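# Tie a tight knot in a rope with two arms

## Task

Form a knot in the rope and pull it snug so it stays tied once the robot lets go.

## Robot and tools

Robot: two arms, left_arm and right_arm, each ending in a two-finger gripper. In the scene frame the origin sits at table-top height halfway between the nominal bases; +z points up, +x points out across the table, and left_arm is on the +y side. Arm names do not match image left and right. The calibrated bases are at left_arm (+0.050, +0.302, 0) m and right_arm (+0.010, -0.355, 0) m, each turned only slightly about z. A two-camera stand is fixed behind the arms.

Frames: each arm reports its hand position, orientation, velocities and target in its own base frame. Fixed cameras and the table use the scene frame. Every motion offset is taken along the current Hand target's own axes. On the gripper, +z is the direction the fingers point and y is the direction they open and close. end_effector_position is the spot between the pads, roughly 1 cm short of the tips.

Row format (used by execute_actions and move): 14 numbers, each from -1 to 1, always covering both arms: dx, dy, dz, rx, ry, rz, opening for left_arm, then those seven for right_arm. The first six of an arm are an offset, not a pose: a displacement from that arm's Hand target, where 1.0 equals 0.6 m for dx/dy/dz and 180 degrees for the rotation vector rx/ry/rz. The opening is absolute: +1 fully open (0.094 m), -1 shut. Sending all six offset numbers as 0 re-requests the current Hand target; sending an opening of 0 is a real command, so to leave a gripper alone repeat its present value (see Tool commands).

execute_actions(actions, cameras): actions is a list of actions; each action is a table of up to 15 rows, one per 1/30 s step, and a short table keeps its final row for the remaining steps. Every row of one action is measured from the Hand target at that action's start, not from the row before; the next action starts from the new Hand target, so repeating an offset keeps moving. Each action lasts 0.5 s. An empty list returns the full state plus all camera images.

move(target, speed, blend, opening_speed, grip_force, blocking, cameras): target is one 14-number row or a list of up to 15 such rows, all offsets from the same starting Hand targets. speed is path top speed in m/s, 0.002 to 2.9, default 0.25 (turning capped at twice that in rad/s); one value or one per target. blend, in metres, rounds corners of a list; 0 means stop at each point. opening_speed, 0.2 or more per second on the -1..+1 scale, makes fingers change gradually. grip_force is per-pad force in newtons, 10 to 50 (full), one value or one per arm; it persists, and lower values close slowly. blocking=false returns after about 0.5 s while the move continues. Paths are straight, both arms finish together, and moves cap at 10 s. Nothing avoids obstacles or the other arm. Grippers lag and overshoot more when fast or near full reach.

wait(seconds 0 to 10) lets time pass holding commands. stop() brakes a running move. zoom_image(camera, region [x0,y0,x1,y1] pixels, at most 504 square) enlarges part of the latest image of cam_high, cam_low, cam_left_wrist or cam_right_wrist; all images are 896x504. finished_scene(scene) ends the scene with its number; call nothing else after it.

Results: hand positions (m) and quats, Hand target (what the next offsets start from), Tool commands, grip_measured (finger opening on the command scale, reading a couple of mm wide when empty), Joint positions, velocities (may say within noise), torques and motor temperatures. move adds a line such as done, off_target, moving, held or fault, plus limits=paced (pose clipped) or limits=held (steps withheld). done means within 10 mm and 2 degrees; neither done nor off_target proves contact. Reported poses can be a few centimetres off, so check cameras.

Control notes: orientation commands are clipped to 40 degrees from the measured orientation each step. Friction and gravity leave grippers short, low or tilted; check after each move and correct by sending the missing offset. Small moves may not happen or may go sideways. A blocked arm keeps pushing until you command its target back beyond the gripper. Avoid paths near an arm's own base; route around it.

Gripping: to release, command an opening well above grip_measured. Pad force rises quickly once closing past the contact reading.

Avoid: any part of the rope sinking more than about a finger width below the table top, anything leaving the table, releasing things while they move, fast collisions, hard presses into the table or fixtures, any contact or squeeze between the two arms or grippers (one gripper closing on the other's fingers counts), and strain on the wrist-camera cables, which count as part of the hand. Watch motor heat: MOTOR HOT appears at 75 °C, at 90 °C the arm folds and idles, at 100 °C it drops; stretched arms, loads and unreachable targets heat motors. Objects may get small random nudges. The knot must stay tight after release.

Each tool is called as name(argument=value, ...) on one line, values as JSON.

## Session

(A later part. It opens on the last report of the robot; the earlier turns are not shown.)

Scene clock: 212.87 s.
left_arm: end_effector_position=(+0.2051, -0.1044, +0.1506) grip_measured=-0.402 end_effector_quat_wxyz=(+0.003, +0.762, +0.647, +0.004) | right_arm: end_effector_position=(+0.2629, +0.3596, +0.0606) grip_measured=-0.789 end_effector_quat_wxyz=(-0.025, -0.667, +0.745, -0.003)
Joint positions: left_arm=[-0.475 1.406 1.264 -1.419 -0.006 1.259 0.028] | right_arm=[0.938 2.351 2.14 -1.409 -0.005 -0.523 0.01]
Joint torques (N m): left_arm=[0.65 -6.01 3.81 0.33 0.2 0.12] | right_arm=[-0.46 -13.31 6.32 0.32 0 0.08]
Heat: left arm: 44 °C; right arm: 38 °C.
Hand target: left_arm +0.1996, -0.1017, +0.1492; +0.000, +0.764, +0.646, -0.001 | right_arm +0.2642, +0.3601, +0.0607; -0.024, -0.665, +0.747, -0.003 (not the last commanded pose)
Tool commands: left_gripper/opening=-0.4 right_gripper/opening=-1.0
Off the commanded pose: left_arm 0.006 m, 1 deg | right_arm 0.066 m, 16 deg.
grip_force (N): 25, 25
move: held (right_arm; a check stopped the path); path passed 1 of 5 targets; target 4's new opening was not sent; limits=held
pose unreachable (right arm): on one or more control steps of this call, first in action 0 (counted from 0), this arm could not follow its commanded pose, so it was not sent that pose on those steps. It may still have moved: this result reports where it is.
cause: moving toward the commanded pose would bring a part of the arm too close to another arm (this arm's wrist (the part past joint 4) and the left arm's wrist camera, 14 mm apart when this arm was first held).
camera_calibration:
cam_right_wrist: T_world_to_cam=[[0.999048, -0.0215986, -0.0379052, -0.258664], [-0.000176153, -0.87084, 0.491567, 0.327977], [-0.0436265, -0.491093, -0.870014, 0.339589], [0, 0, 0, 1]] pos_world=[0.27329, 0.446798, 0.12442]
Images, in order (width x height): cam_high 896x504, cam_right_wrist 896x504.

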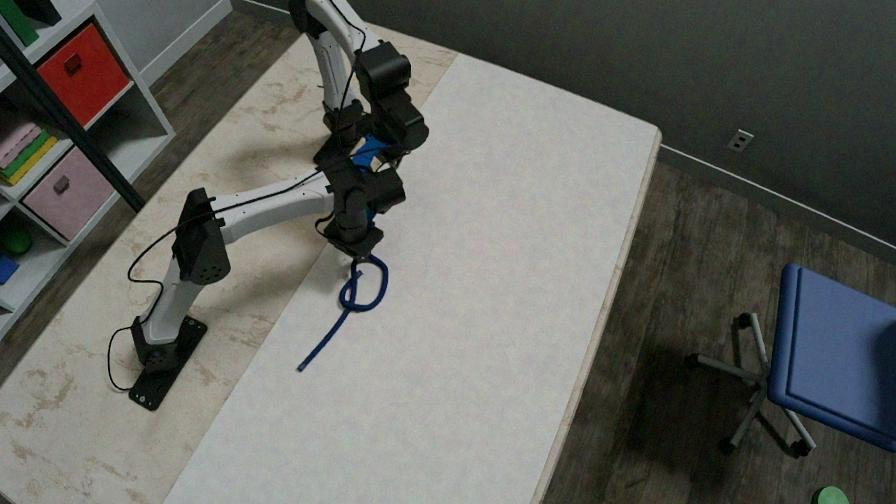

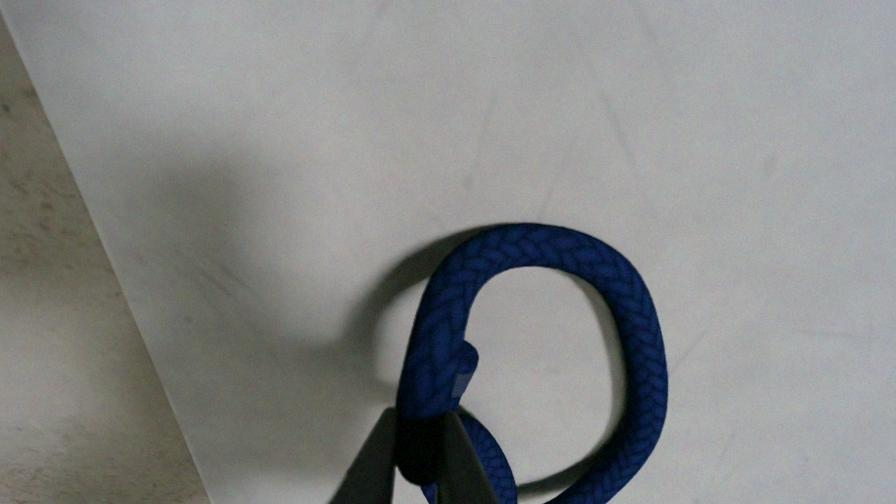

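move(target=[0.328,-0.058,-0.083,0,0,0,-0.4,0,0,0,0,0,0,-1], speed=0.5)

move(target=[[0,0,0,0,0,0,-0.4,-0.014,0.05,0,0,0,-0.06,-1],[0,0,0,0,0,0,-0.4,-0.014,0.05,0.06,0,0,-0.06,-1],[0,0,0,0,0,0,-0.4,-0.014,0.05,0.06,0,0,-0.06,-0.3],[0,0,0,0,0,0,-0.4,-0.014,0.05,-0.08,0,0,-0.06,-0.3]], blend=[0.01,0,0,0], cameras=["cam_high","cam_right_wrist"])

Scene clock: 223.70 s.
left_arm: end_effector_position=(+0.1909, +0.0306, +0.1897) grip_measured=-0.402 end_effector_quat_wxyz=(+0.067, +0.782, +0.619, -0.038) | right_arm: end_effector_position=(+0.2570, +0.4569, +0.0682) grip_measured=-0.789 end_effector_quat_wxyz=(+0.098, -0.665, +0.735, +0.092)
Joint positions: left_arm=[0.296 1.316 1.343 -1.619 0.153 2.1 0.028] | right_arm=[1.018 2.389 2.203 -1.142 -0.122 -0.437 0.01]
Joint torques (N m): left_arm=[8.69 -1.02 10.54 0.64 -1.88 0.05] | right_arm=[-6.68 -17.14 4.36 -1.75 0.99 -0.84]
Heat: left arm: 42 °C; right arm: 40 °C.
Hand target: left_arm +0.1981, +0.0982, +0.1987; +0.000, +0.764, +0.645, -0.001 | right_arm +0.2641, +0.3601, +0.0606; -0.024, -0.665, +0.747, -0.003
Off the commanded pose: left_arm 0.069 m, 10 deg | right_arm 0.097 m, 18 deg.
joint read past its limit (left arm) — joint 4 (wrist pitch), lower limit.
joint sent to its limit (left arm) — joint 4 (wrist pitch), lower limit; joint 6 (wrist roll), upper limit. The joint targets are off in position and orientation.
grip_force (N): 25, 25
move: off_target (left_arm, right_arm)

Scene clock: 227.23 s.
left_arm: end_effector_position=(+0.1936, +0.0202, +0.1984) grip_measured=-0.402 end_effector_quat_wxyz=(+0.105, +0.779, +0.618, -0.034) | right_arm: end_effector_position=(+0.2469, +0.4569, +0.0908) grip_measured=-0.302 end_effector_quat_wxyz=(-0.107, +0.692, -0.709, -0.089)
Joint positions: left_arm=[0.301 1.29 1.352 -1.619 0.221 2.1 0.028] | right_arm=[1.037 2.353 2.229 -1.191 -0.114 -0.495 0.033]
Joint torques (N m): left_arm=[8.14 0.57 9.88 0.74 -2.49 0.04] | right_arm=[-3.3 -20.15 7.56 -2.09 0.73 -1.56]
Motor temperatures (°C): left_arm=[24 41 34 28 23 22 25] | right_arm=[24 43 35 31 23 25 24]
Heat: left arm: 41 °C; right arm: 43 °C.
Hand target: left_arm +0.1981, +0.0983, +0.1988; +0.000, +0.764, +0.646, -0.001 | right_arm +0.2368, +0.3737, +0.1092; +0.024, +0.732, -0.681, +0.000
Off the commanded pose: left_arm 0.078 m, 13 deg | right_arm 0.086 m, 19 deg.
joint read past its limit (left arm) — joint 4 (wrist pitch), lower limit.
joint sent to its limit (left arm) — joint 4 (wrist pitch), lower limit; joint 6 (wrist roll), upper limit. The joint targets are off in position and orientation.
grip_force (N): 25, 25
move: off_target (left_arm, right_arm); target 3's new opening was sent with right_arm's hand 0.117 m and 25 deg from that target
camera_calibration:
cam_right_wrist: T_world_to_cam=[[0.997282, 0.0605568, 0.0419614, -0.283708], [0.0510091, -0.978504, 0.199818, 0.460933], [0.0531598, -0.197135, -0.978934, 0.264532], [0, 0, 0, 1]] pos_world=[0.245362, 0.520353, 0.178761]
Images, in order (width x height): cam_high 896x504, cam_right_wrist 896x504.

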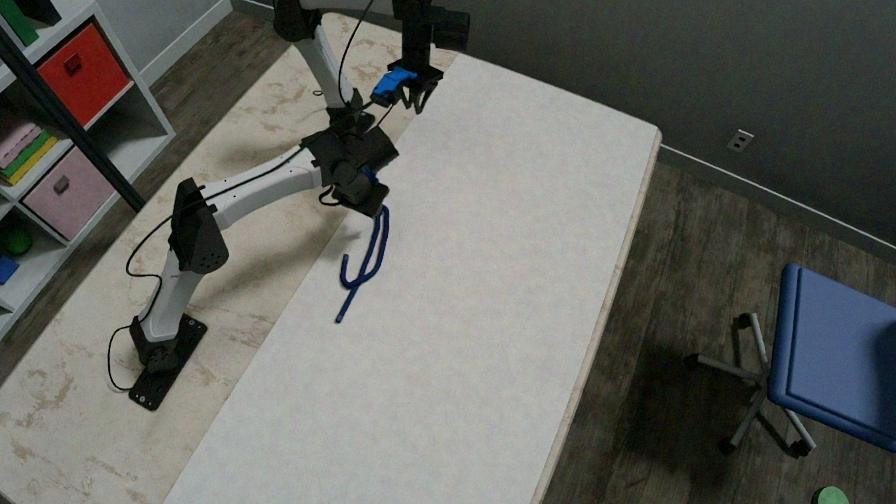

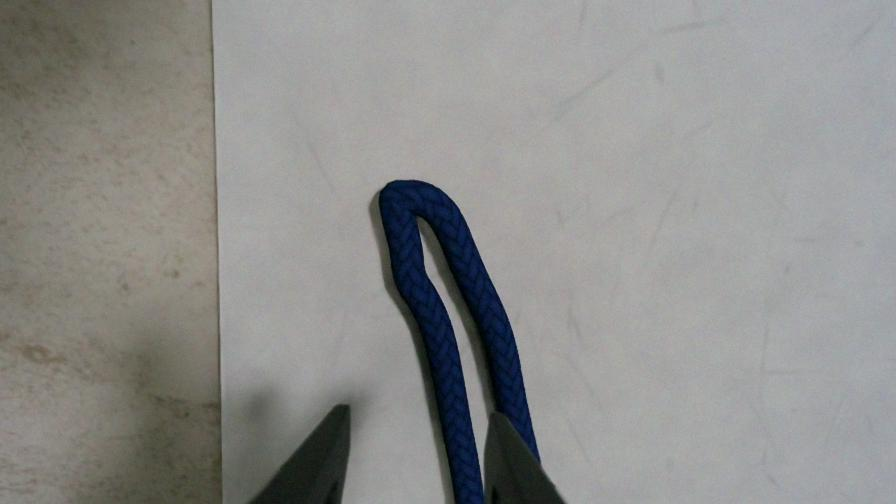

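zoom_image(camera="cam_high", region=[260, 0, 500, 230])

execute_actions(actions=[], cameras=["cam_low","cam_left_wrist"])

zoom_image(camera="cam_low", region=[400, 120, 720, 340])

Scaled by 2.100 from the camera's 896x504 image, which has a finer 1280x720 frame.

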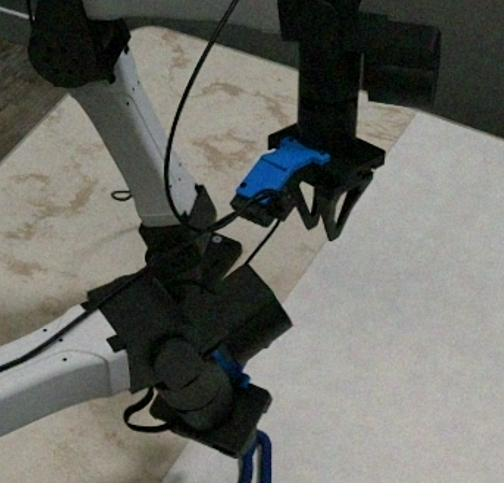

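Scene clock: 233.67 s.
left_arm: end_effector_position=(+0.1936, +0.0202, +0.1984) grip_measured=-0.402 end_effector_quat_wxyz=(+0.105, +0.779, +0.618, -0.034) | right_arm: end_effector_position=(+0.2469, +0.4569, +0.0908) grip_measured=-0.302 end_effector_quat_wxyz=(-0.107, +0.692, -0.709, -0.089)
Joint positions: left_arm=[0.301 1.29 1.352 -1.619 0.221 2.1 0.028] | right_arm=[1.037 2.353 2.229 -1.191 -0.114 -0.495 0.033]
Joint velocities: within noise
Joint torques (N m): left_arm=[8.14 0.57 9.88 0.74 -2.49 0.04] | right_arm=[-3.49 -20.18 7.51 -2.15 0.76 -1.59]
Motor temperatures (°C): left_arm=[26 40 36 28 25 22 25] | right_arm=[24 50 36 32 23 26 23]
Heat: left arm: 40 °C; right arm: 50 °C.
Hand target: left_arm +0.1981, +0.0983, +0.1988; +0.000, +0.764, +0.646, -0.001 | right_arm +0.2368, +0.3737, +0.1092; +0.024, +0.732, -0.681, +0.000
Tool commands: left_gripper/opening=-0.4 right_gripper/opening=-0.3
Off the commanded pose: left_arm 0.078 m, 13 deg | right_arm 0.086 m, 19 deg.
joint read past its limit (left arm) — joint 4 (wrist pitch), lower limit.
grip_force (N): 25, 25
camera_calibration:
cam_left_wrist: T_world_to_cam=[[-0.985023, 0.126275, -0.117405, 0.208602], [0.091305, 0.95962, 0.26607, -0.0438892], [0.146262, 0.251366, -0.956777, 0.253263], [0, 0, 0, 1]] pos_world=[0.172442, -0.0478859, 0.278485]
Images, in order (width x height): cam_low 896x504, cam_left_wrist 896x504.

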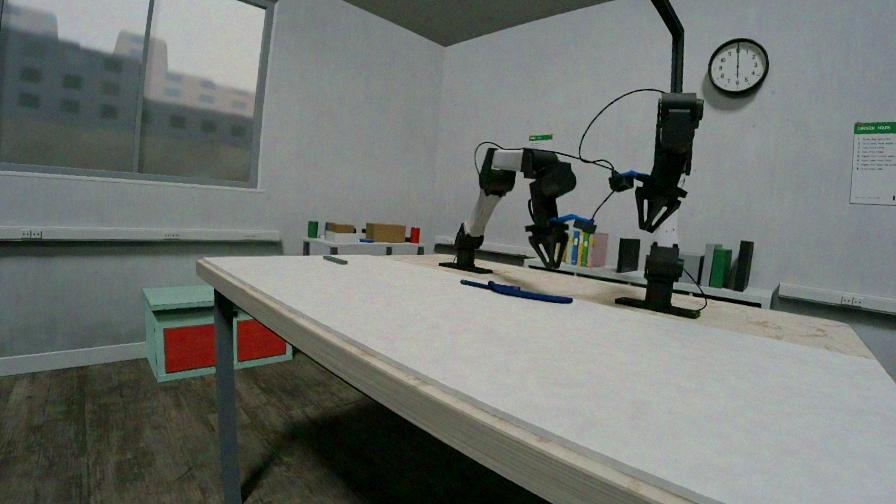

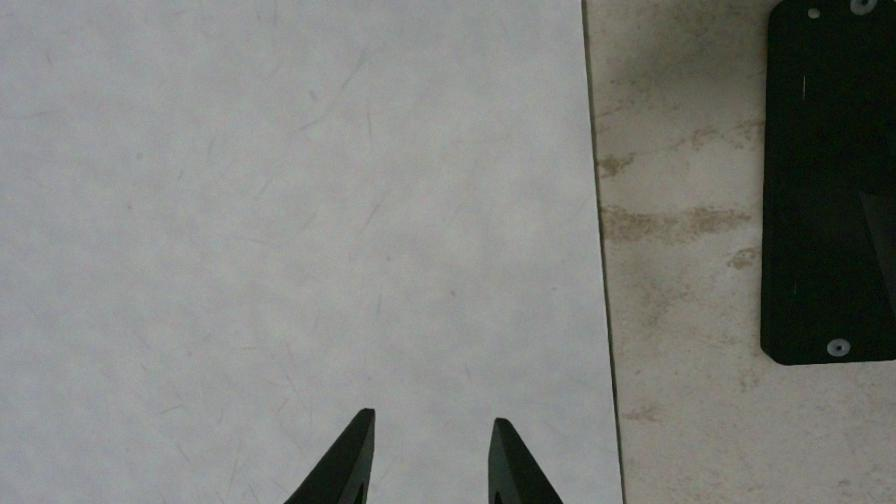

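Scaled by 1.575 from the camera's 896x504 image, which has a finer 1280x720 frame.

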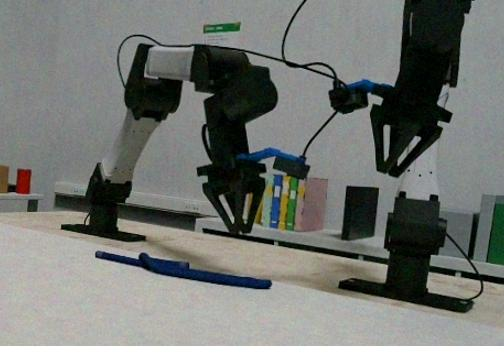

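move(target=[-0.164,0.029,0,0,0,0,-0.4,0.083,0,0,0,0,0,-0.3], speed=0.12, cameras=["cam_high","cam_low"])

zoom_image(camera="cam_high", region=[260, 20, 480, 320])

zoom_image(camera="cam_low", region=[440, 80, 720, 320])

Scene clock: 245.50 s.
left_arm: end_effector_position=(+0.1883, -0.0266, +0.1986) grip_measured=-0.402 end_effector_quat_wxyz=(+0.051, +0.785, +0.617, -0.022) | right_arm: end_effector_position=(+0.2471, +0.3706, +0.1012) grip_measured=-0.302 end_effector_quat_wxyz=(-0.028, +0.715, -0.698, -0.042)
Joint positions: left_arm=[-0.043 1.27 1.352 -1.619 0.107 1.765 0.028] | right_arm=[0.954 2.209 2.058 -1.352 -0.074 -0.639 0.033]
Joint torques (N m): left_arm=[2.48 -2.95 5.38 0.79 -1.03 -0.36] | right_arm=[-2.19 -17.4 3.7 -0.78 0.66 -0.88]
Motor temperatures (°C): left_arm=[27 38 38 27 27 22 25] | right_arm=[24 59 37 33 24 27 23]
Heat: left arm: 38 °C; right arm: 59 °C.
Hand target: left_arm +0.1989, -0.0016, +0.1989; +0.000, +0.764, +0.646, -0.001 | right_arm +0.2405, +0.3240, +0.1109; +0.024, +0.732, -0.681, +0.000
Off the commanded pose: left_arm 0.027 m, 8 deg | right_arm 0.048 m, 8 deg.
joint read past its limit (left arm) — joint 4 (wrist pitch), lower limit.
joint sent to its limit (left arm) — joint 4 (wrist pitch), lower limit. The joint targets are off in orientation, not in position.
grip_force (N): 25, 25
move: off_target (left_arm, right_arm)
Images, in order (width x height): cam_high 896x504, cam_low 896x504.

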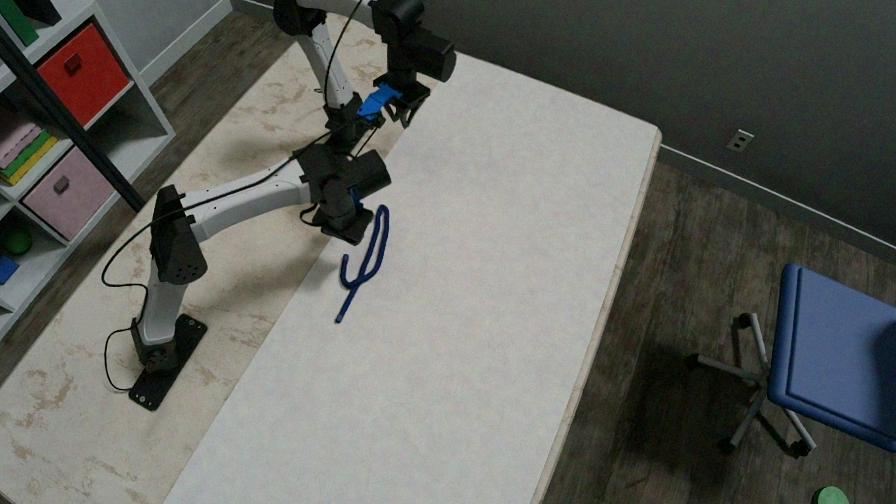

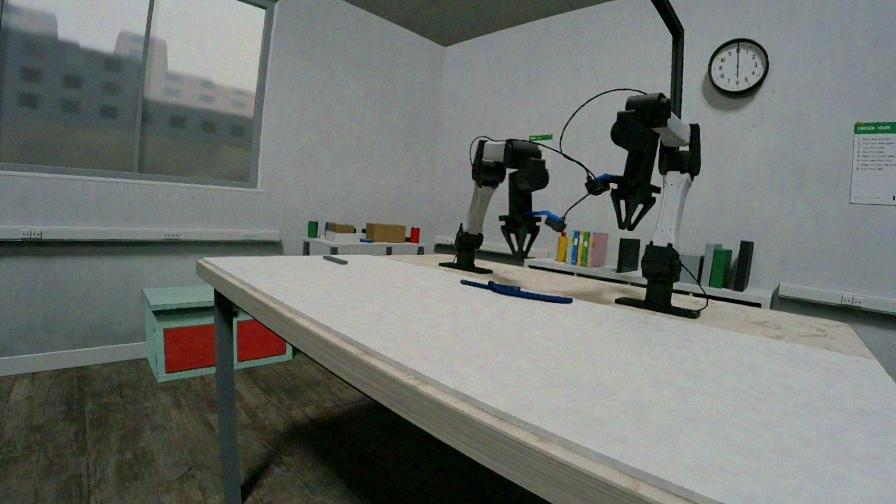

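Scaled by 1.680 from the camera's 896x504 image, which has a finer 1280x720 frame.

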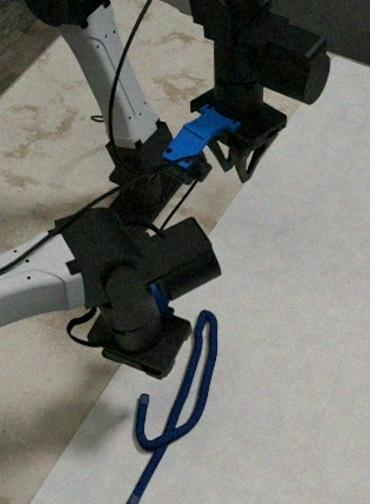

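Scaled by 1.800 from the camera's 896x504 image, which has a finer 1280x720 frame.

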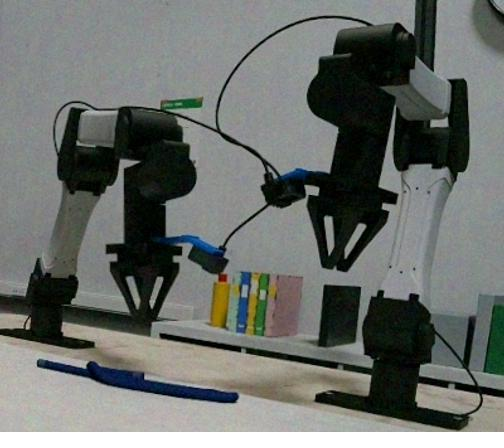

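move(target=[-0.06,0.011,0.117,0,0,0,-0.4,-0.06,0,0,0,0,0,-0.3], speed=0.12, cameras=["cam_high","cam_low"])

zoom_image(camera="cam_high", region=[260, 20, 480, 220])

zoom_image(camera="cam_low", region=[440, 80, 720, 320])

Scene clock: 257.43 s.
left_arm: end_effector_position=(+0.1982, -0.0473, +0.1373) grip_measured=-0.402 end_effector_quat_wxyz=(+0.024, +0.772, +0.635, -0.014) | right_arm: end_effector_position=(+0.2365, +0.3518, +0.0982) grip_measured=-0.302 end_effector_quat_wxyz=(+0.042, +0.729, -0.683, +0.007)
Joint positions: left_arm=[-0.19 1.292 1.122 -1.382 0.052 1.574 0.028] | right_arm=[0.979 2.295 2.19 -1.55 0 -0.657 0.033]
Joint torques (N m): left_arm=[0.28 -2.37 3.44 0.59 -0.44 -0.19] | right_arm=[-0.24 -13.45 9.2 0.17 -0.05 -0.04]
Motor temperatures (°C): left_arm=[26 37 37 27 25 22 25] | right_arm=[24 63 36 31 24 26 23]
Heat: left arm: 37 °C; right arm: 63 °C.
Hand target: left_arm +0.1994, -0.0383, +0.1287; +0.000, +0.764, +0.646, -0.001 | right_arm +0.2378, +0.3600, +0.1096; +0.024, +0.732, -0.681, +0.000
Off the commanded pose: left_arm 0.013 m, 3 deg | right_arm 0.014 m, 2 deg.
grip_force (N): 25, 25
move: off_target (left_arm, right_arm)
Images, in order (width x height): cam_high 896x504, cam_low 896x504.

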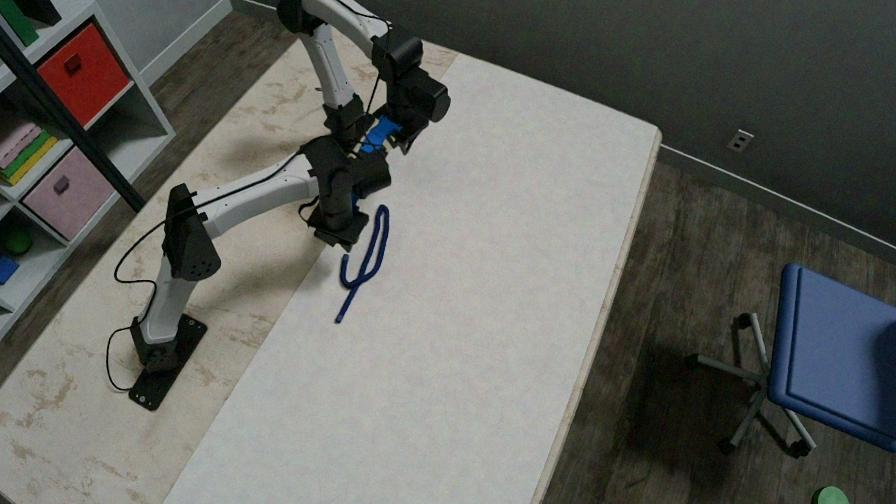

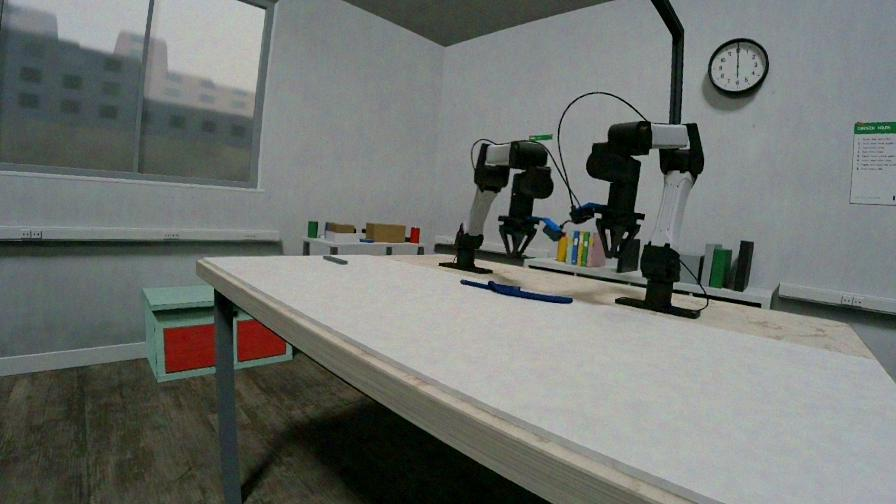

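Scaled by 2.291 from the camera's 896x504 image, which has a finer 1280x720 frame.

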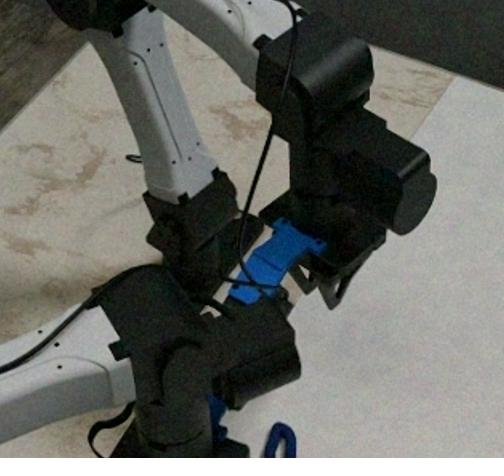

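Scaled by 1.800 from the camera's 896x504 image, which has a finer 1280x720 frame.

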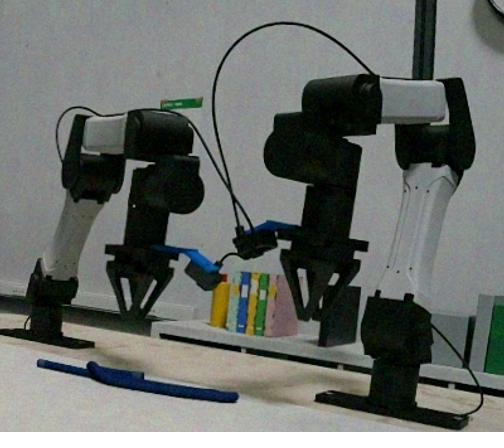

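move(target=[0,0,0.125,0,0,0,-0.4,0,0,0,0,0,0,-0.3], speed=0.12, cameras=["cam_high","cam_low"])

zoom_image(camera="cam_high", region=[260, 20, 480, 220])

zoom_image(camera="cam_low", region=[440, 120, 680, 320])

Scene clock: 269.73 s.
left_arm: end_effector_position=(+0.2073, -0.0684, +0.0773) grip_measured=-0.402 end_effector_quat_wxyz=(+0.076, +0.776, +0.626, -0.030) | right_arm: end_effector_position=(+0.2349, +0.3439, +0.0791) grip_measured=-0.302 end_effector_quat_wxyz=(+0.077, +0.728, -0.680, +0.025)
Joint positions: left_arm=[-0.205 1.298 0.878 -1.071 0.144 1.574 0.028] | right_arm=[0.981 2.345 2.19 -1.576 0.024 -0.656 0.033]
Joint torques (N m): left_arm=[0.84 -0.51 1.65 0.51 -1.4 -0.22] | right_arm=[-0.27 -19.19 8.42 0.26 -0.36 -0.08]
Motor temperatures (°C): left_arm=[25 36 36 27 24 22 25] | right_arm=[24 58 37 31 23 26 23]
Heat: left arm: 36 °C; right arm: 58 °C.
Hand target: left_arm +0.1994, -0.0384, +0.0537; +0.000, +0.764, +0.646, -0.001 | right_arm +0.2378, +0.3600, +0.1097; +0.024, +0.732, -0.681, +0.000
Off the commanded pose: left_arm 0.039 m, 10 deg | right_arm 0.035 m, 7 deg.
joint read past its limit (right arm) — joint 4 (wrist pitch), lower limit.
grip_force (N): 25, 25
move: off_target (left_arm, right_arm)
Images, in order (width x height): cam_high 896x504, cam_low 896x504.

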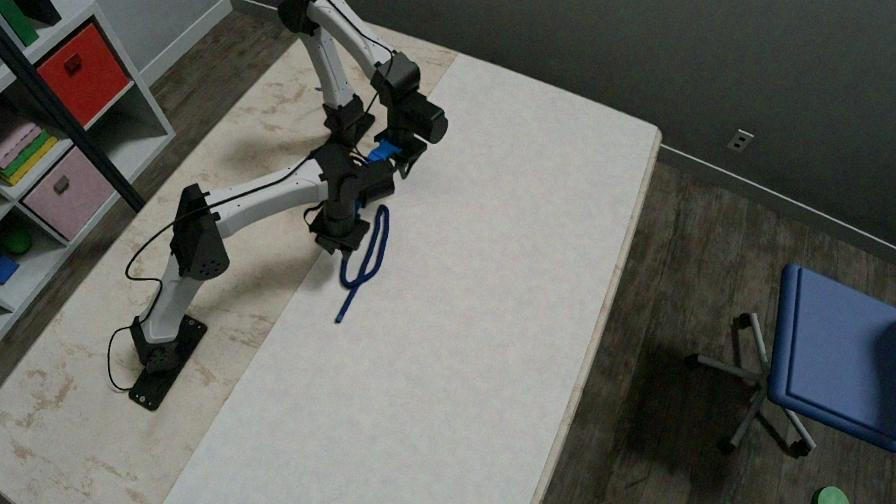

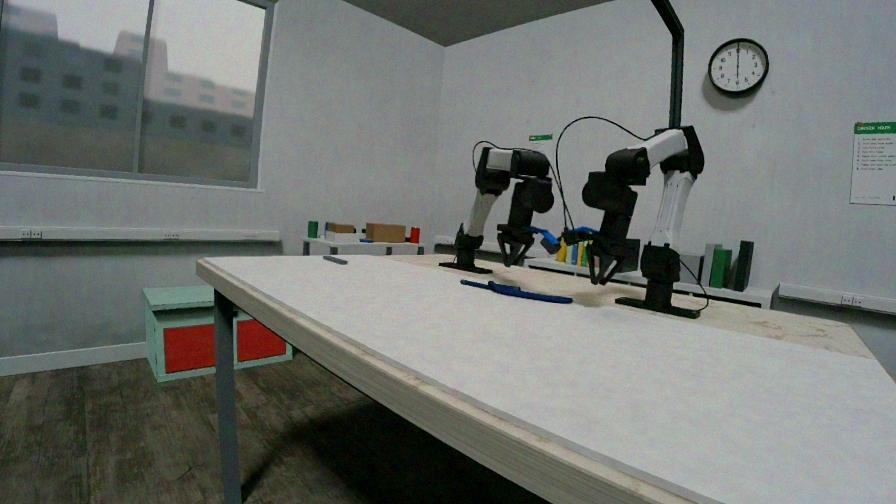

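Scaled by 2.291 from the camera's 896x504 image, which has a finer 1280x720 frame.

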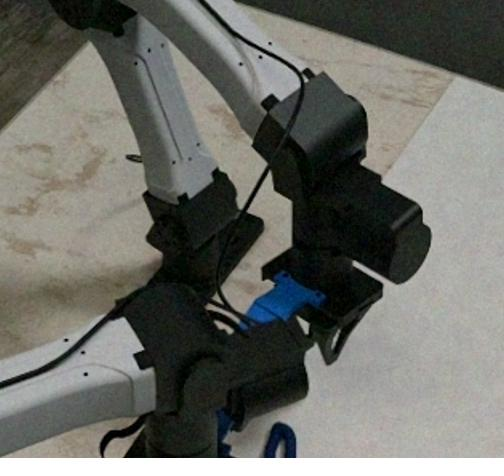

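Scaled by 2.100 from the camera's 896x504 image, which has a finer 1280x720 frame.

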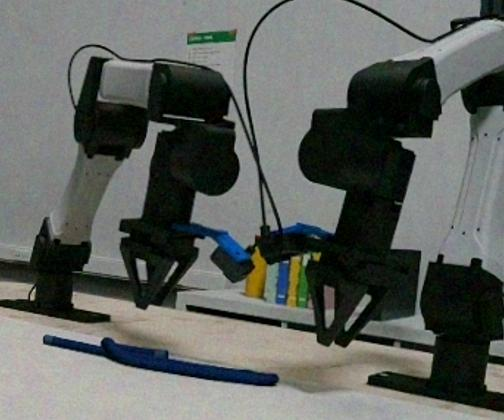

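move(target=[[-0.02,0,-0.13,0,0,0,-0.4,0.012,-0.053,0.033,0,0,0,-0.3],[-0.085,0.017,-0.16,0,0,0,-0.4,0.012,-0.053,0.033,0,0,0,-0.3]], speed=0.15, blend=0.01)

move(target=[0,0,0,0,0,0,-0.4,0.008,-0.117,0,0,0,0,-0.3], speed=0.12, cameras=["cam_high","cam_low"])

zoom_image(camera="cam_high", region=[260, 20, 480, 220])

zoom_image(camera="cam_low", region=[440, 120, 680, 320])

Scene clock: 299.83 s.
left_arm: end_effector_position=(+0.1971, -0.0903, +0.1453) grip_measured=-0.402 end_effector_quat_wxyz=(+0.002, +0.766, +0.643, -0.008) | right_arm: end_effector_position=(+0.2655, +0.3449, +0.0864) grip_measured=-0.302 end_effector_quat_wxyz=(+0.039, +0.730, -0.682, +0.010)
Joint positions: left_arm=[-0.416 1.366 1.211 -1.419 0.017 1.328 0.028] | right_arm=[0.919 2.347 2.232 -1.537 0.011 -0.718 0.033]
Joint torques (N m): left_arm=[-0.12 -3.28 7.31 0.25 -0.04 -0.05] | right_arm=[-0.4 -12.36 8.32 0.39 -0.13 -0.11]
Motor temperatures (°C): left_arm=[24 34 34 27 25 22 25] | right_arm=[24 67 39 30 23 25 23]
Heat: left arm: 34 °C; right arm: 67 °C.
Hand target: left_arm +0.2009, -0.0902, +0.1497; +0.000, +0.764, +0.646, -0.001 | right_arm +0.2693, +0.3543, +0.0889; +0.024, +0.732, -0.681, +0.000
Off the commanded pose: left_arm 0.006 m, 1 deg | right_arm 0.011 m, 2 deg.
grip_force (N): 25, 25
move: off_target (right_arm)

Scene clock: 301.07 s.
left_arm: end_effector_position=(+0.1971, -0.0895, +0.1453) grip_measured=-0.402 end_effector_quat_wxyz=(+0.000, +0.765, +0.644, -0.007) | right_arm: end_effector_position=(+0.3392, +0.3511, +0.0861) grip_measured=-0.302 end_effector_quat_wxyz=(-0.020, +0.729, -0.685, +0.005)
Joint positions: left_arm=[-0.416 1.366 1.211 -1.421 0.012 1.326 0.028] | right_arm=[0.806 2.524 2.555 -1.561 0.01 -0.827 0.033]
Joint torques (N m): left_arm=[-0.1 -3.26 7.3 0.26 0 -0.05] | right_arm=[-0.32 -13.11 7.84 0.38 -0.06 -0.08]
Motor temperatures (°C): left_arm=[24 34 34 27 25 22 25] | right_arm=[24 67 39 30 23 25 23]
Heat: left arm: 34 °C; right arm: 67 °C.
Hand target: left_arm +0.2010, -0.0903, +0.1497; +0.000, +0.764, +0.646, -0.001 | right_arm +0.3397, +0.3546, +0.0867; +0.024, +0.732, -0.681, +0.000
Off the commanded pose: left_arm 0.006 m, 1 deg | right_arm 0.004 m, 5 deg.
joint sent to its limit (right arm) — joint 4 (wrist pitch), lower limit. The joint targets are off in orientation, not in position.
grip_force (N): 25, 25
move: off_target (right_arm)
Images, in order (width x height): cam_high 896x504, cam_low 896x504.

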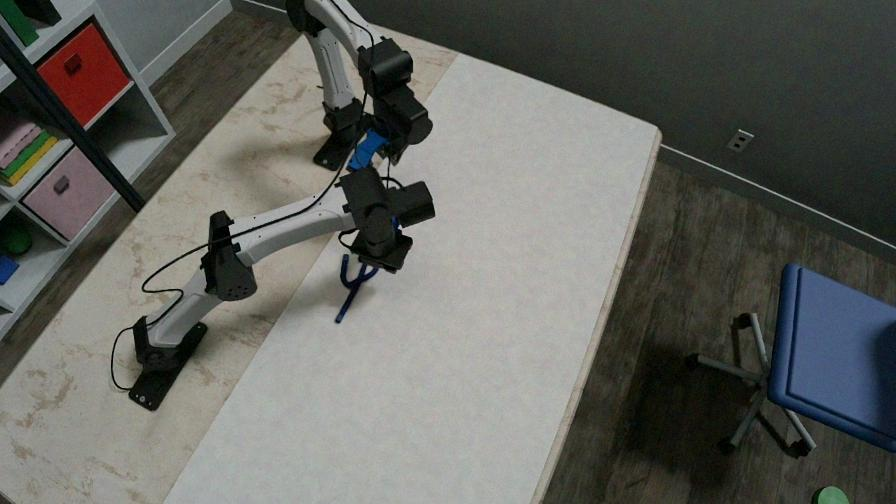

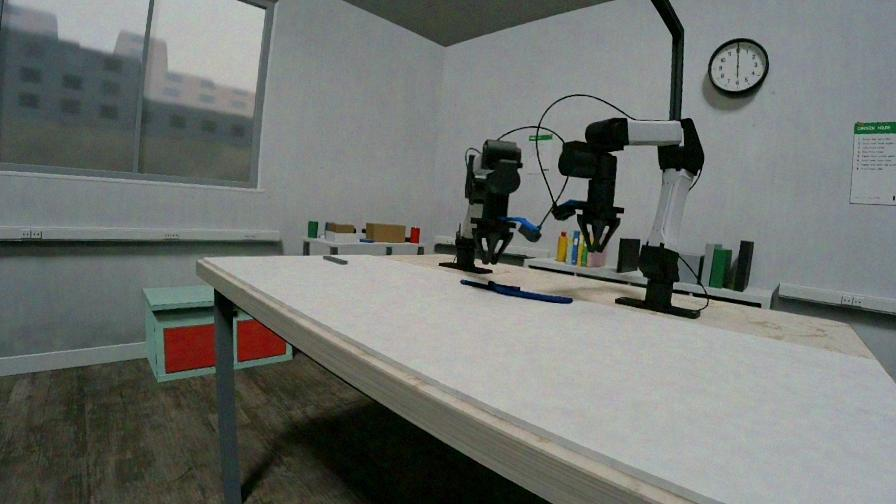

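Scaled by 2.291 from the camera's 896x504 image, which has a finer 1280x720 frame.

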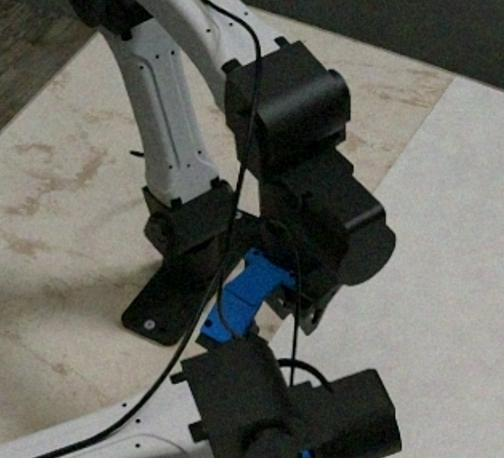

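Scaled by 2.100 from the camera's 896x504 image, which has a finer 1280x720 frame.

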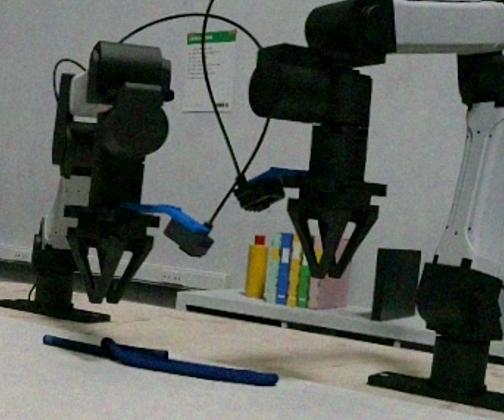

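move(target=[[0.03,-0.005,0.04,0,0,0,-0.4,0,0,0,0,0,0,-0.3],[0.21,-0.035,0.04,0,0,0,-0.4,0,0,0,0,0,0,-0.3]], speed=0.15, blend=0.01, cameras=["cam_high","cam_low"])

zoom_image(camera="cam_high", region=[260, 0, 480, 260])

zoom_image(camera="cam_low", region=[440, 80, 720, 320])

Scene clock: 328.87 s.
left_arm: end_effector_position=(+0.2011, +0.0365, +0.1275) grip_measured=-0.402 end_effector_quat_wxyz=(+0.000, +0.761, +0.648, -0.001) | right_arm: end_effector_position=(+0.3392, +0.3511, +0.0861) grip_measured=-0.302 end_effector_quat_wxyz=(-0.020, +0.729, -0.684, +0.005)
Joint positions: left_arm=[0.18 1.313 1.099 -1.359 0 1.911 0.028] | right_arm=[0.806 2.524 2.555 -1.561 0.01 -0.828 0.033]
Joint torques (N m): left_arm=[0.64 -3.73 4.57 0.42 0.13 0.15] | right_arm=[-0.39 -13.14 7.95 0.44 -0.03 -0.12]
Motor temperatures (°C): left_arm=[23 33 37 26 24 22 25] | right_arm=[24 62 40 29 23 25 23]
Heat: left arm: 37 °C; right arm: 62 °C.
Hand target: left_arm +0.2012, +0.0374, +0.1256; +0.000, +0.764, +0.646, -0.001 | right_arm +0.3397, +0.3546, +0.0867; +0.024, +0.732, -0.681, +0.000
Off the commanded pose: left_arm 0.002 m, 0 deg | right_arm 0.004 m, 5 deg.
joint sent to its limit (right arm) — joint 4 (wrist pitch), lower limit. The joint targets are off in orientation, not in position.
grip_force (N): 25, 25
move: off_target (right_arm)
Images, in order (width x height): cam_high 896x504, cam_low 896x504.

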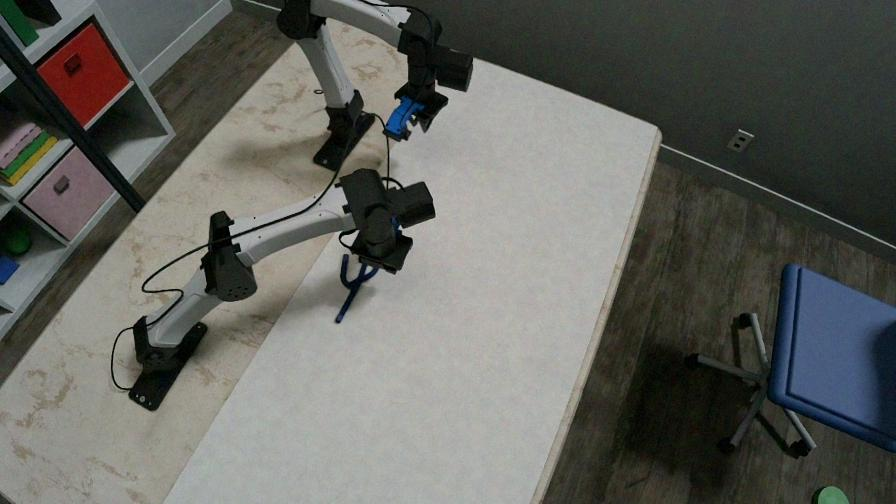

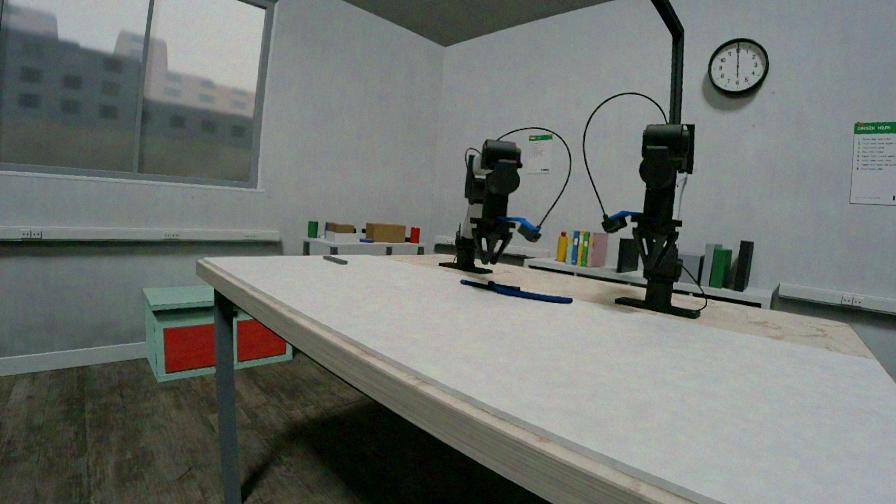

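Scaled by 1.938 from the camera's 896x504 image, which has a finer 1280x720 frame.

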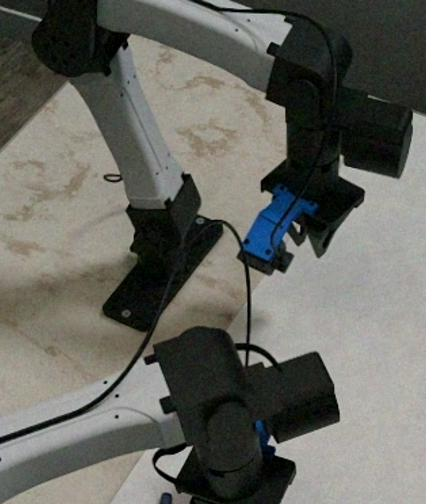

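Scaled by 1.800 from the camera's 896x504 image, which has a finer 1280x720 frame.

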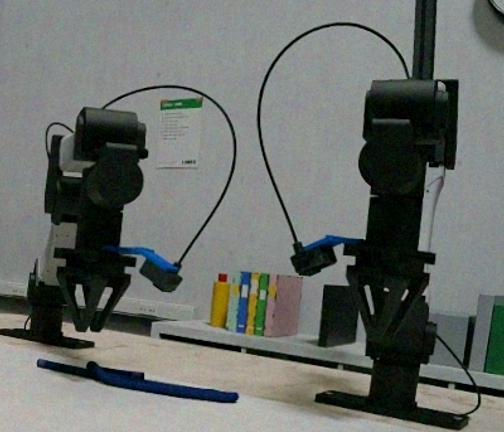

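move(target=[0,0,0,0,0,0,-0.4,0.415,0.152,-0.117,0,0,0.16,-0.3], speed=0.5, cameras=["cam_high"])

zoom_image(camera="cam_high", region=[290, 180, 450, 340])

Scene clock: 335.63 s.
left_arm: end_effector_position=(+0.2011, +0.0365, +0.1275) grip_measured=-0.402 end_effector_quat_wxyz=(+0.000, +0.762, +0.648, -0.001) | right_arm: end_effector_position=(+0.2745, +0.1039, +0.1710) grip_measured=-0.302 end_effector_quat_wxyz=(-0.012, -0.535, +0.845, -0.008)
Joint positions: left_arm=[0.18 1.313 1.099 -1.359 0 1.912 0.028] | right_arm=[0.373 1.686 1.618 -1.524 0.019 -0.756 0.033]
Joint torques (N m): left_arm=[0.65 -3.73 4.56 0.43 0.13 0.14] | right_arm=[-0.23 -7.46 4.89 0.2 -0.01 -0.13]
Motor temperatures (°C): left_arm=[23 34 37 26 24 22 25] | right_arm=[24 61 40 29 23 25 23]
Heat: left arm: 37 °C; right arm: 61 °C.
Hand target: left_arm +0.2012, +0.0374, +0.1256; +0.000, +0.764, +0.646, -0.001 | right_arm +0.2693, +0.1023, +0.1681; -0.023, -0.540, +0.841, -0.006
Off the commanded pose: left_arm 0.002 m, 0 deg | right_arm 0.006 m, 1 deg.
grip_force (N): 25, 25
move: done
Images, in order (width x height): cam_high 896x504.

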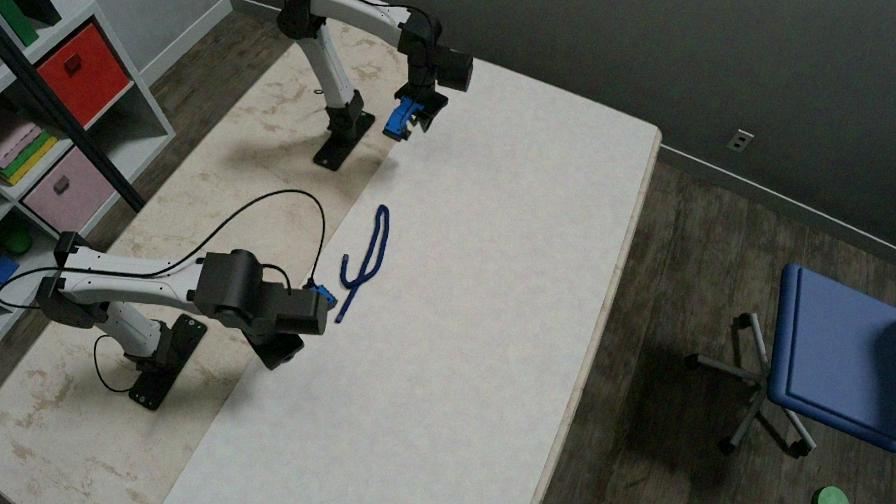

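Scaled by 3.150 from the camera's 896x504 image, which has a finer 1280x720 frame.

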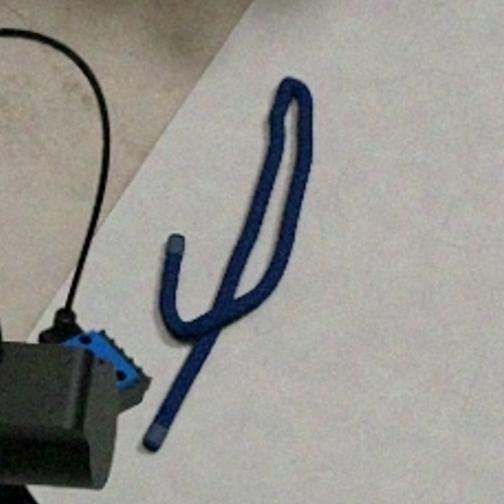

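move(target=[-0.4705,0.129,0.07,0,0,-0.1,-0.3,0.152,-0.07,0,0,0,0,-0.3], speed=0.4, cameras=["cam_left_wrist"])

Scene clock: 354.73 s.
left_arm: end_effector_position=(+0.2255, -0.2512, +0.0814) grip_measured=-0.303 end_effector_quat_wxyz=(-0.003, +0.657, +0.754, -0.006) | right_arm: end_effector_position=(+0.2756, +0.0037, +0.1702) grip_measured=-0.302 end_effector_quat_wxyz=(-0.021, -0.537, +0.843, -0.005)
Joint positions: left_arm=[-0.832 1.837 1.442 -1.18 0.013 0.602 0.033] | right_arm=[0.032 1.625 1.548 -1.524 0.03 -1.102 0.033]
Joint torques (N m): left_arm=[0.23 -7.61 7.43 0.34 -0.04 -0.03] | right_arm=[-0.51 -8.75 4.82 0.31 0.05 -0.1]
Motor temperatures (°C): left_arm=[23 34 36 26 23 22 25] | right_arm=[24 53 39 29 23 25 23]
Heat: left arm: 36 °C; right arm: 53 °C.
Hand target: left_arm +0.2305, -0.2539, +0.0839; +0.000, +0.653, +0.757, -0.001 | right_arm +0.2695, +0.0019, +0.1717; -0.023, -0.540, +0.841, -0.006
Off the commanded pose: left_arm 0.006 m, 1 deg | right_arm 0.007 m, 0 deg.
grip_force (N): 25, 25
move: done
camera_calibration:
cam_left_wrist: T_world_to_cam=[[-0.974573, -0.224064, 0.00155017, 0.160431], [-0.199743, 0.871882, 0.447129, 0.273667], [-0.101537, 0.435451, -0.894468, 0.301874], [0, 0, 0, 1]] pos_world=[0.241666, -0.33411, 0.147403]
Images, in order (width x height): cam_left_wrist 896x504.

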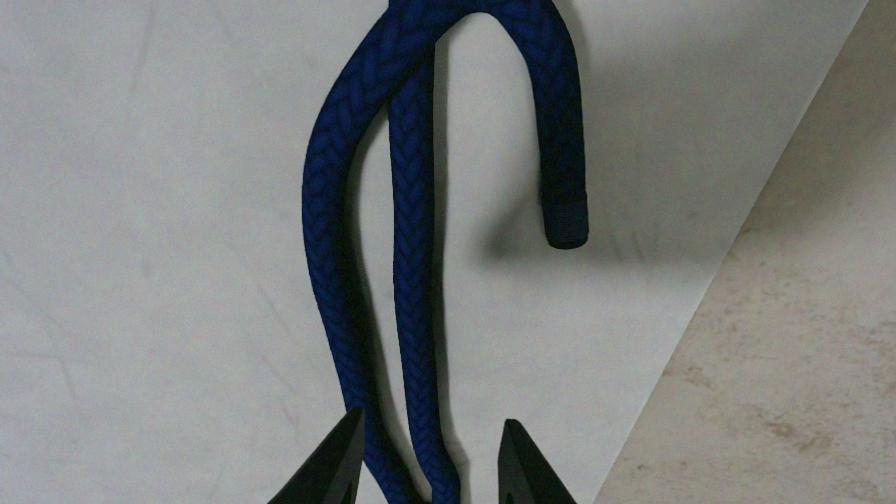

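move(target=[[-0.0455,0.012,0.02,0,0,0,-0.45,0,0,0,0,0,0,-0.3],[-0.0455,0.012,0.11,0,0,0,-0.45,0,0,0,0,0,0,-0.3]], speed=0.12, blend=0, cameras=["cam_left_wrist"])

move(target=[0,0,0,0,0,0,-1,0,0,0,0,0,0,-0.3], cameras=["cam_left_wrist"])

Scene clock: 369.00 s.
left_arm: end_effector_position=(+0.2417, -0.2804, +0.0245) grip_measured=-0.448 end_effector_quat_wxyz=(+0.001, +0.655, +0.755, -0.007) | right_arm: end_effector_position=(+0.2756, +0.0037, +0.1702) grip_measured=-0.302 end_effector_quat_wxyz=(-0.021, -0.537, +0.843, -0.005)
Joint positions: left_arm=[-0.853 2.001 1.435 -1 0.013 0.576 0.026] | right_arm=[0.032 1.625 1.548 -1.524 0.03 -1.102 0.033]
Joint torques (N m): left_arm=[-0.12 -9.28 3.92 0.64 -0.04 -0.05] | right_arm=[-0.59 -8.83 4.82 0.27 0.01 -0.1]
Heat: left arm: 37 °C; right arm: 51 °C.
Hand target: left_arm +0.2415, -0.2799, +0.0179; +0.000, +0.653, +0.757, -0.001 | right_arm +0.2695, +0.0019, +0.1717; -0.023, -0.540, +0.841, -0.006
Off the commanded pose: left_arm 0.007 m, 1 deg | right_arm 0.007 m, 0 deg.
grip_force (N): 25, 25
move: done
camera_calibration:
cam_left_wrist: T_world_to_cam=[[-0.973451, -0.228878, -0.00290468, 0.168347], [-0.206652, 0.873319, 0.441145, 0.329971], [-0.0984317, 0.430033, -0.897431, 0.263174], [0, 0, 0, 1]] pos_world=[0.257971, -0.362812, 0.0911051]
Images, in order (width x height): cam_left_wrist 896x504.

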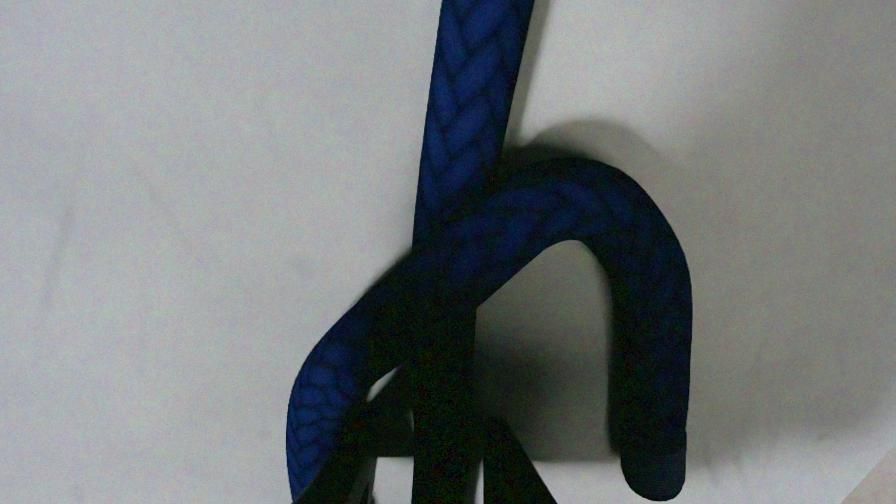

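Scene clock: 370.27 s.
left_arm: end_effector_position=(+0.2432, -0.2817, +0.0246) grip_measured=-0.760 end_effector_quat_wxyz=(+0.005, +0.655, +0.755, -0.006) | right_arm: end_effector_position=(+0.2756, +0.0037, +0.1702) grip_measured=-0.302 end_effector_quat_wxyz=(-0.021, -0.537, +0.843, -0.005)
Joint positions: left_arm=[-0.853 2.001 1.435 -0.992 0.011 0.575 0.011] | right_arm=[0.032 1.625 1.548 -1.524 0.03 -1.102 0.033]
Joint torques (N m): left_arm=[-0.1 -9.31 3.93 0.58 -0.02 -0.05] | right_arm=[-0.57 -8.95 4.72 0.19 0.08 -0.13]
Heat: left arm: 36 °C; right arm: 51 °C.
Hand target: left_arm +0.2415, -0.2799, +0.0179; +0.000, +0.653, +0.757, -0.001 | right_arm +0.2695, +0.0019, +0.1717; -0.023, -0.540, +0.841, -0.006
Off the commanded pose: left_arm 0.007 m, 1 deg | right_arm 0.007 m, 0 deg.
grip_force (N): 25, 25
move: done
camera_calibration:
cam_left_wrist: T_world_to_cam=[[-0.973328, -0.229264, -0.00837862, 0.169527], [-0.209932, 0.875336, 0.435564, 0.332952], [-0.0925253, 0.425706, -0.900119, 0.26131], [0, 0, 0, 1]] pos_world=[0.259081, -0.363819, 0.0916088]
Images, in order (width x height): cam_left_wrist 896x504.

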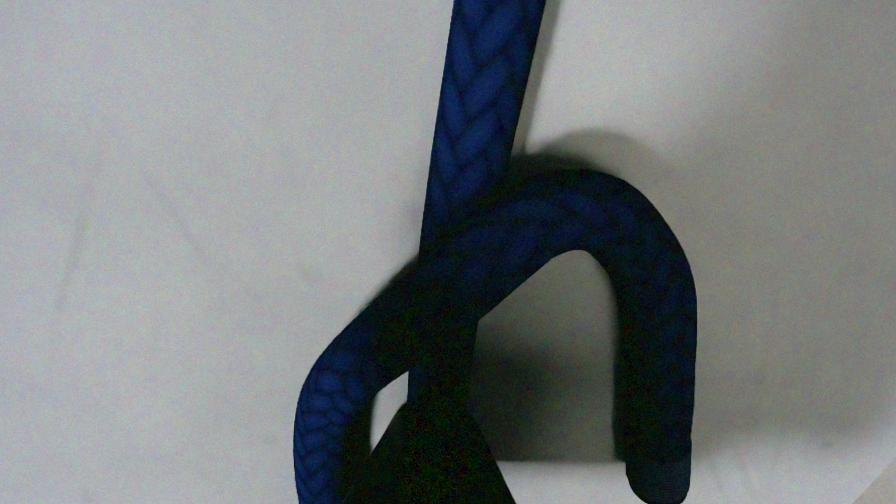

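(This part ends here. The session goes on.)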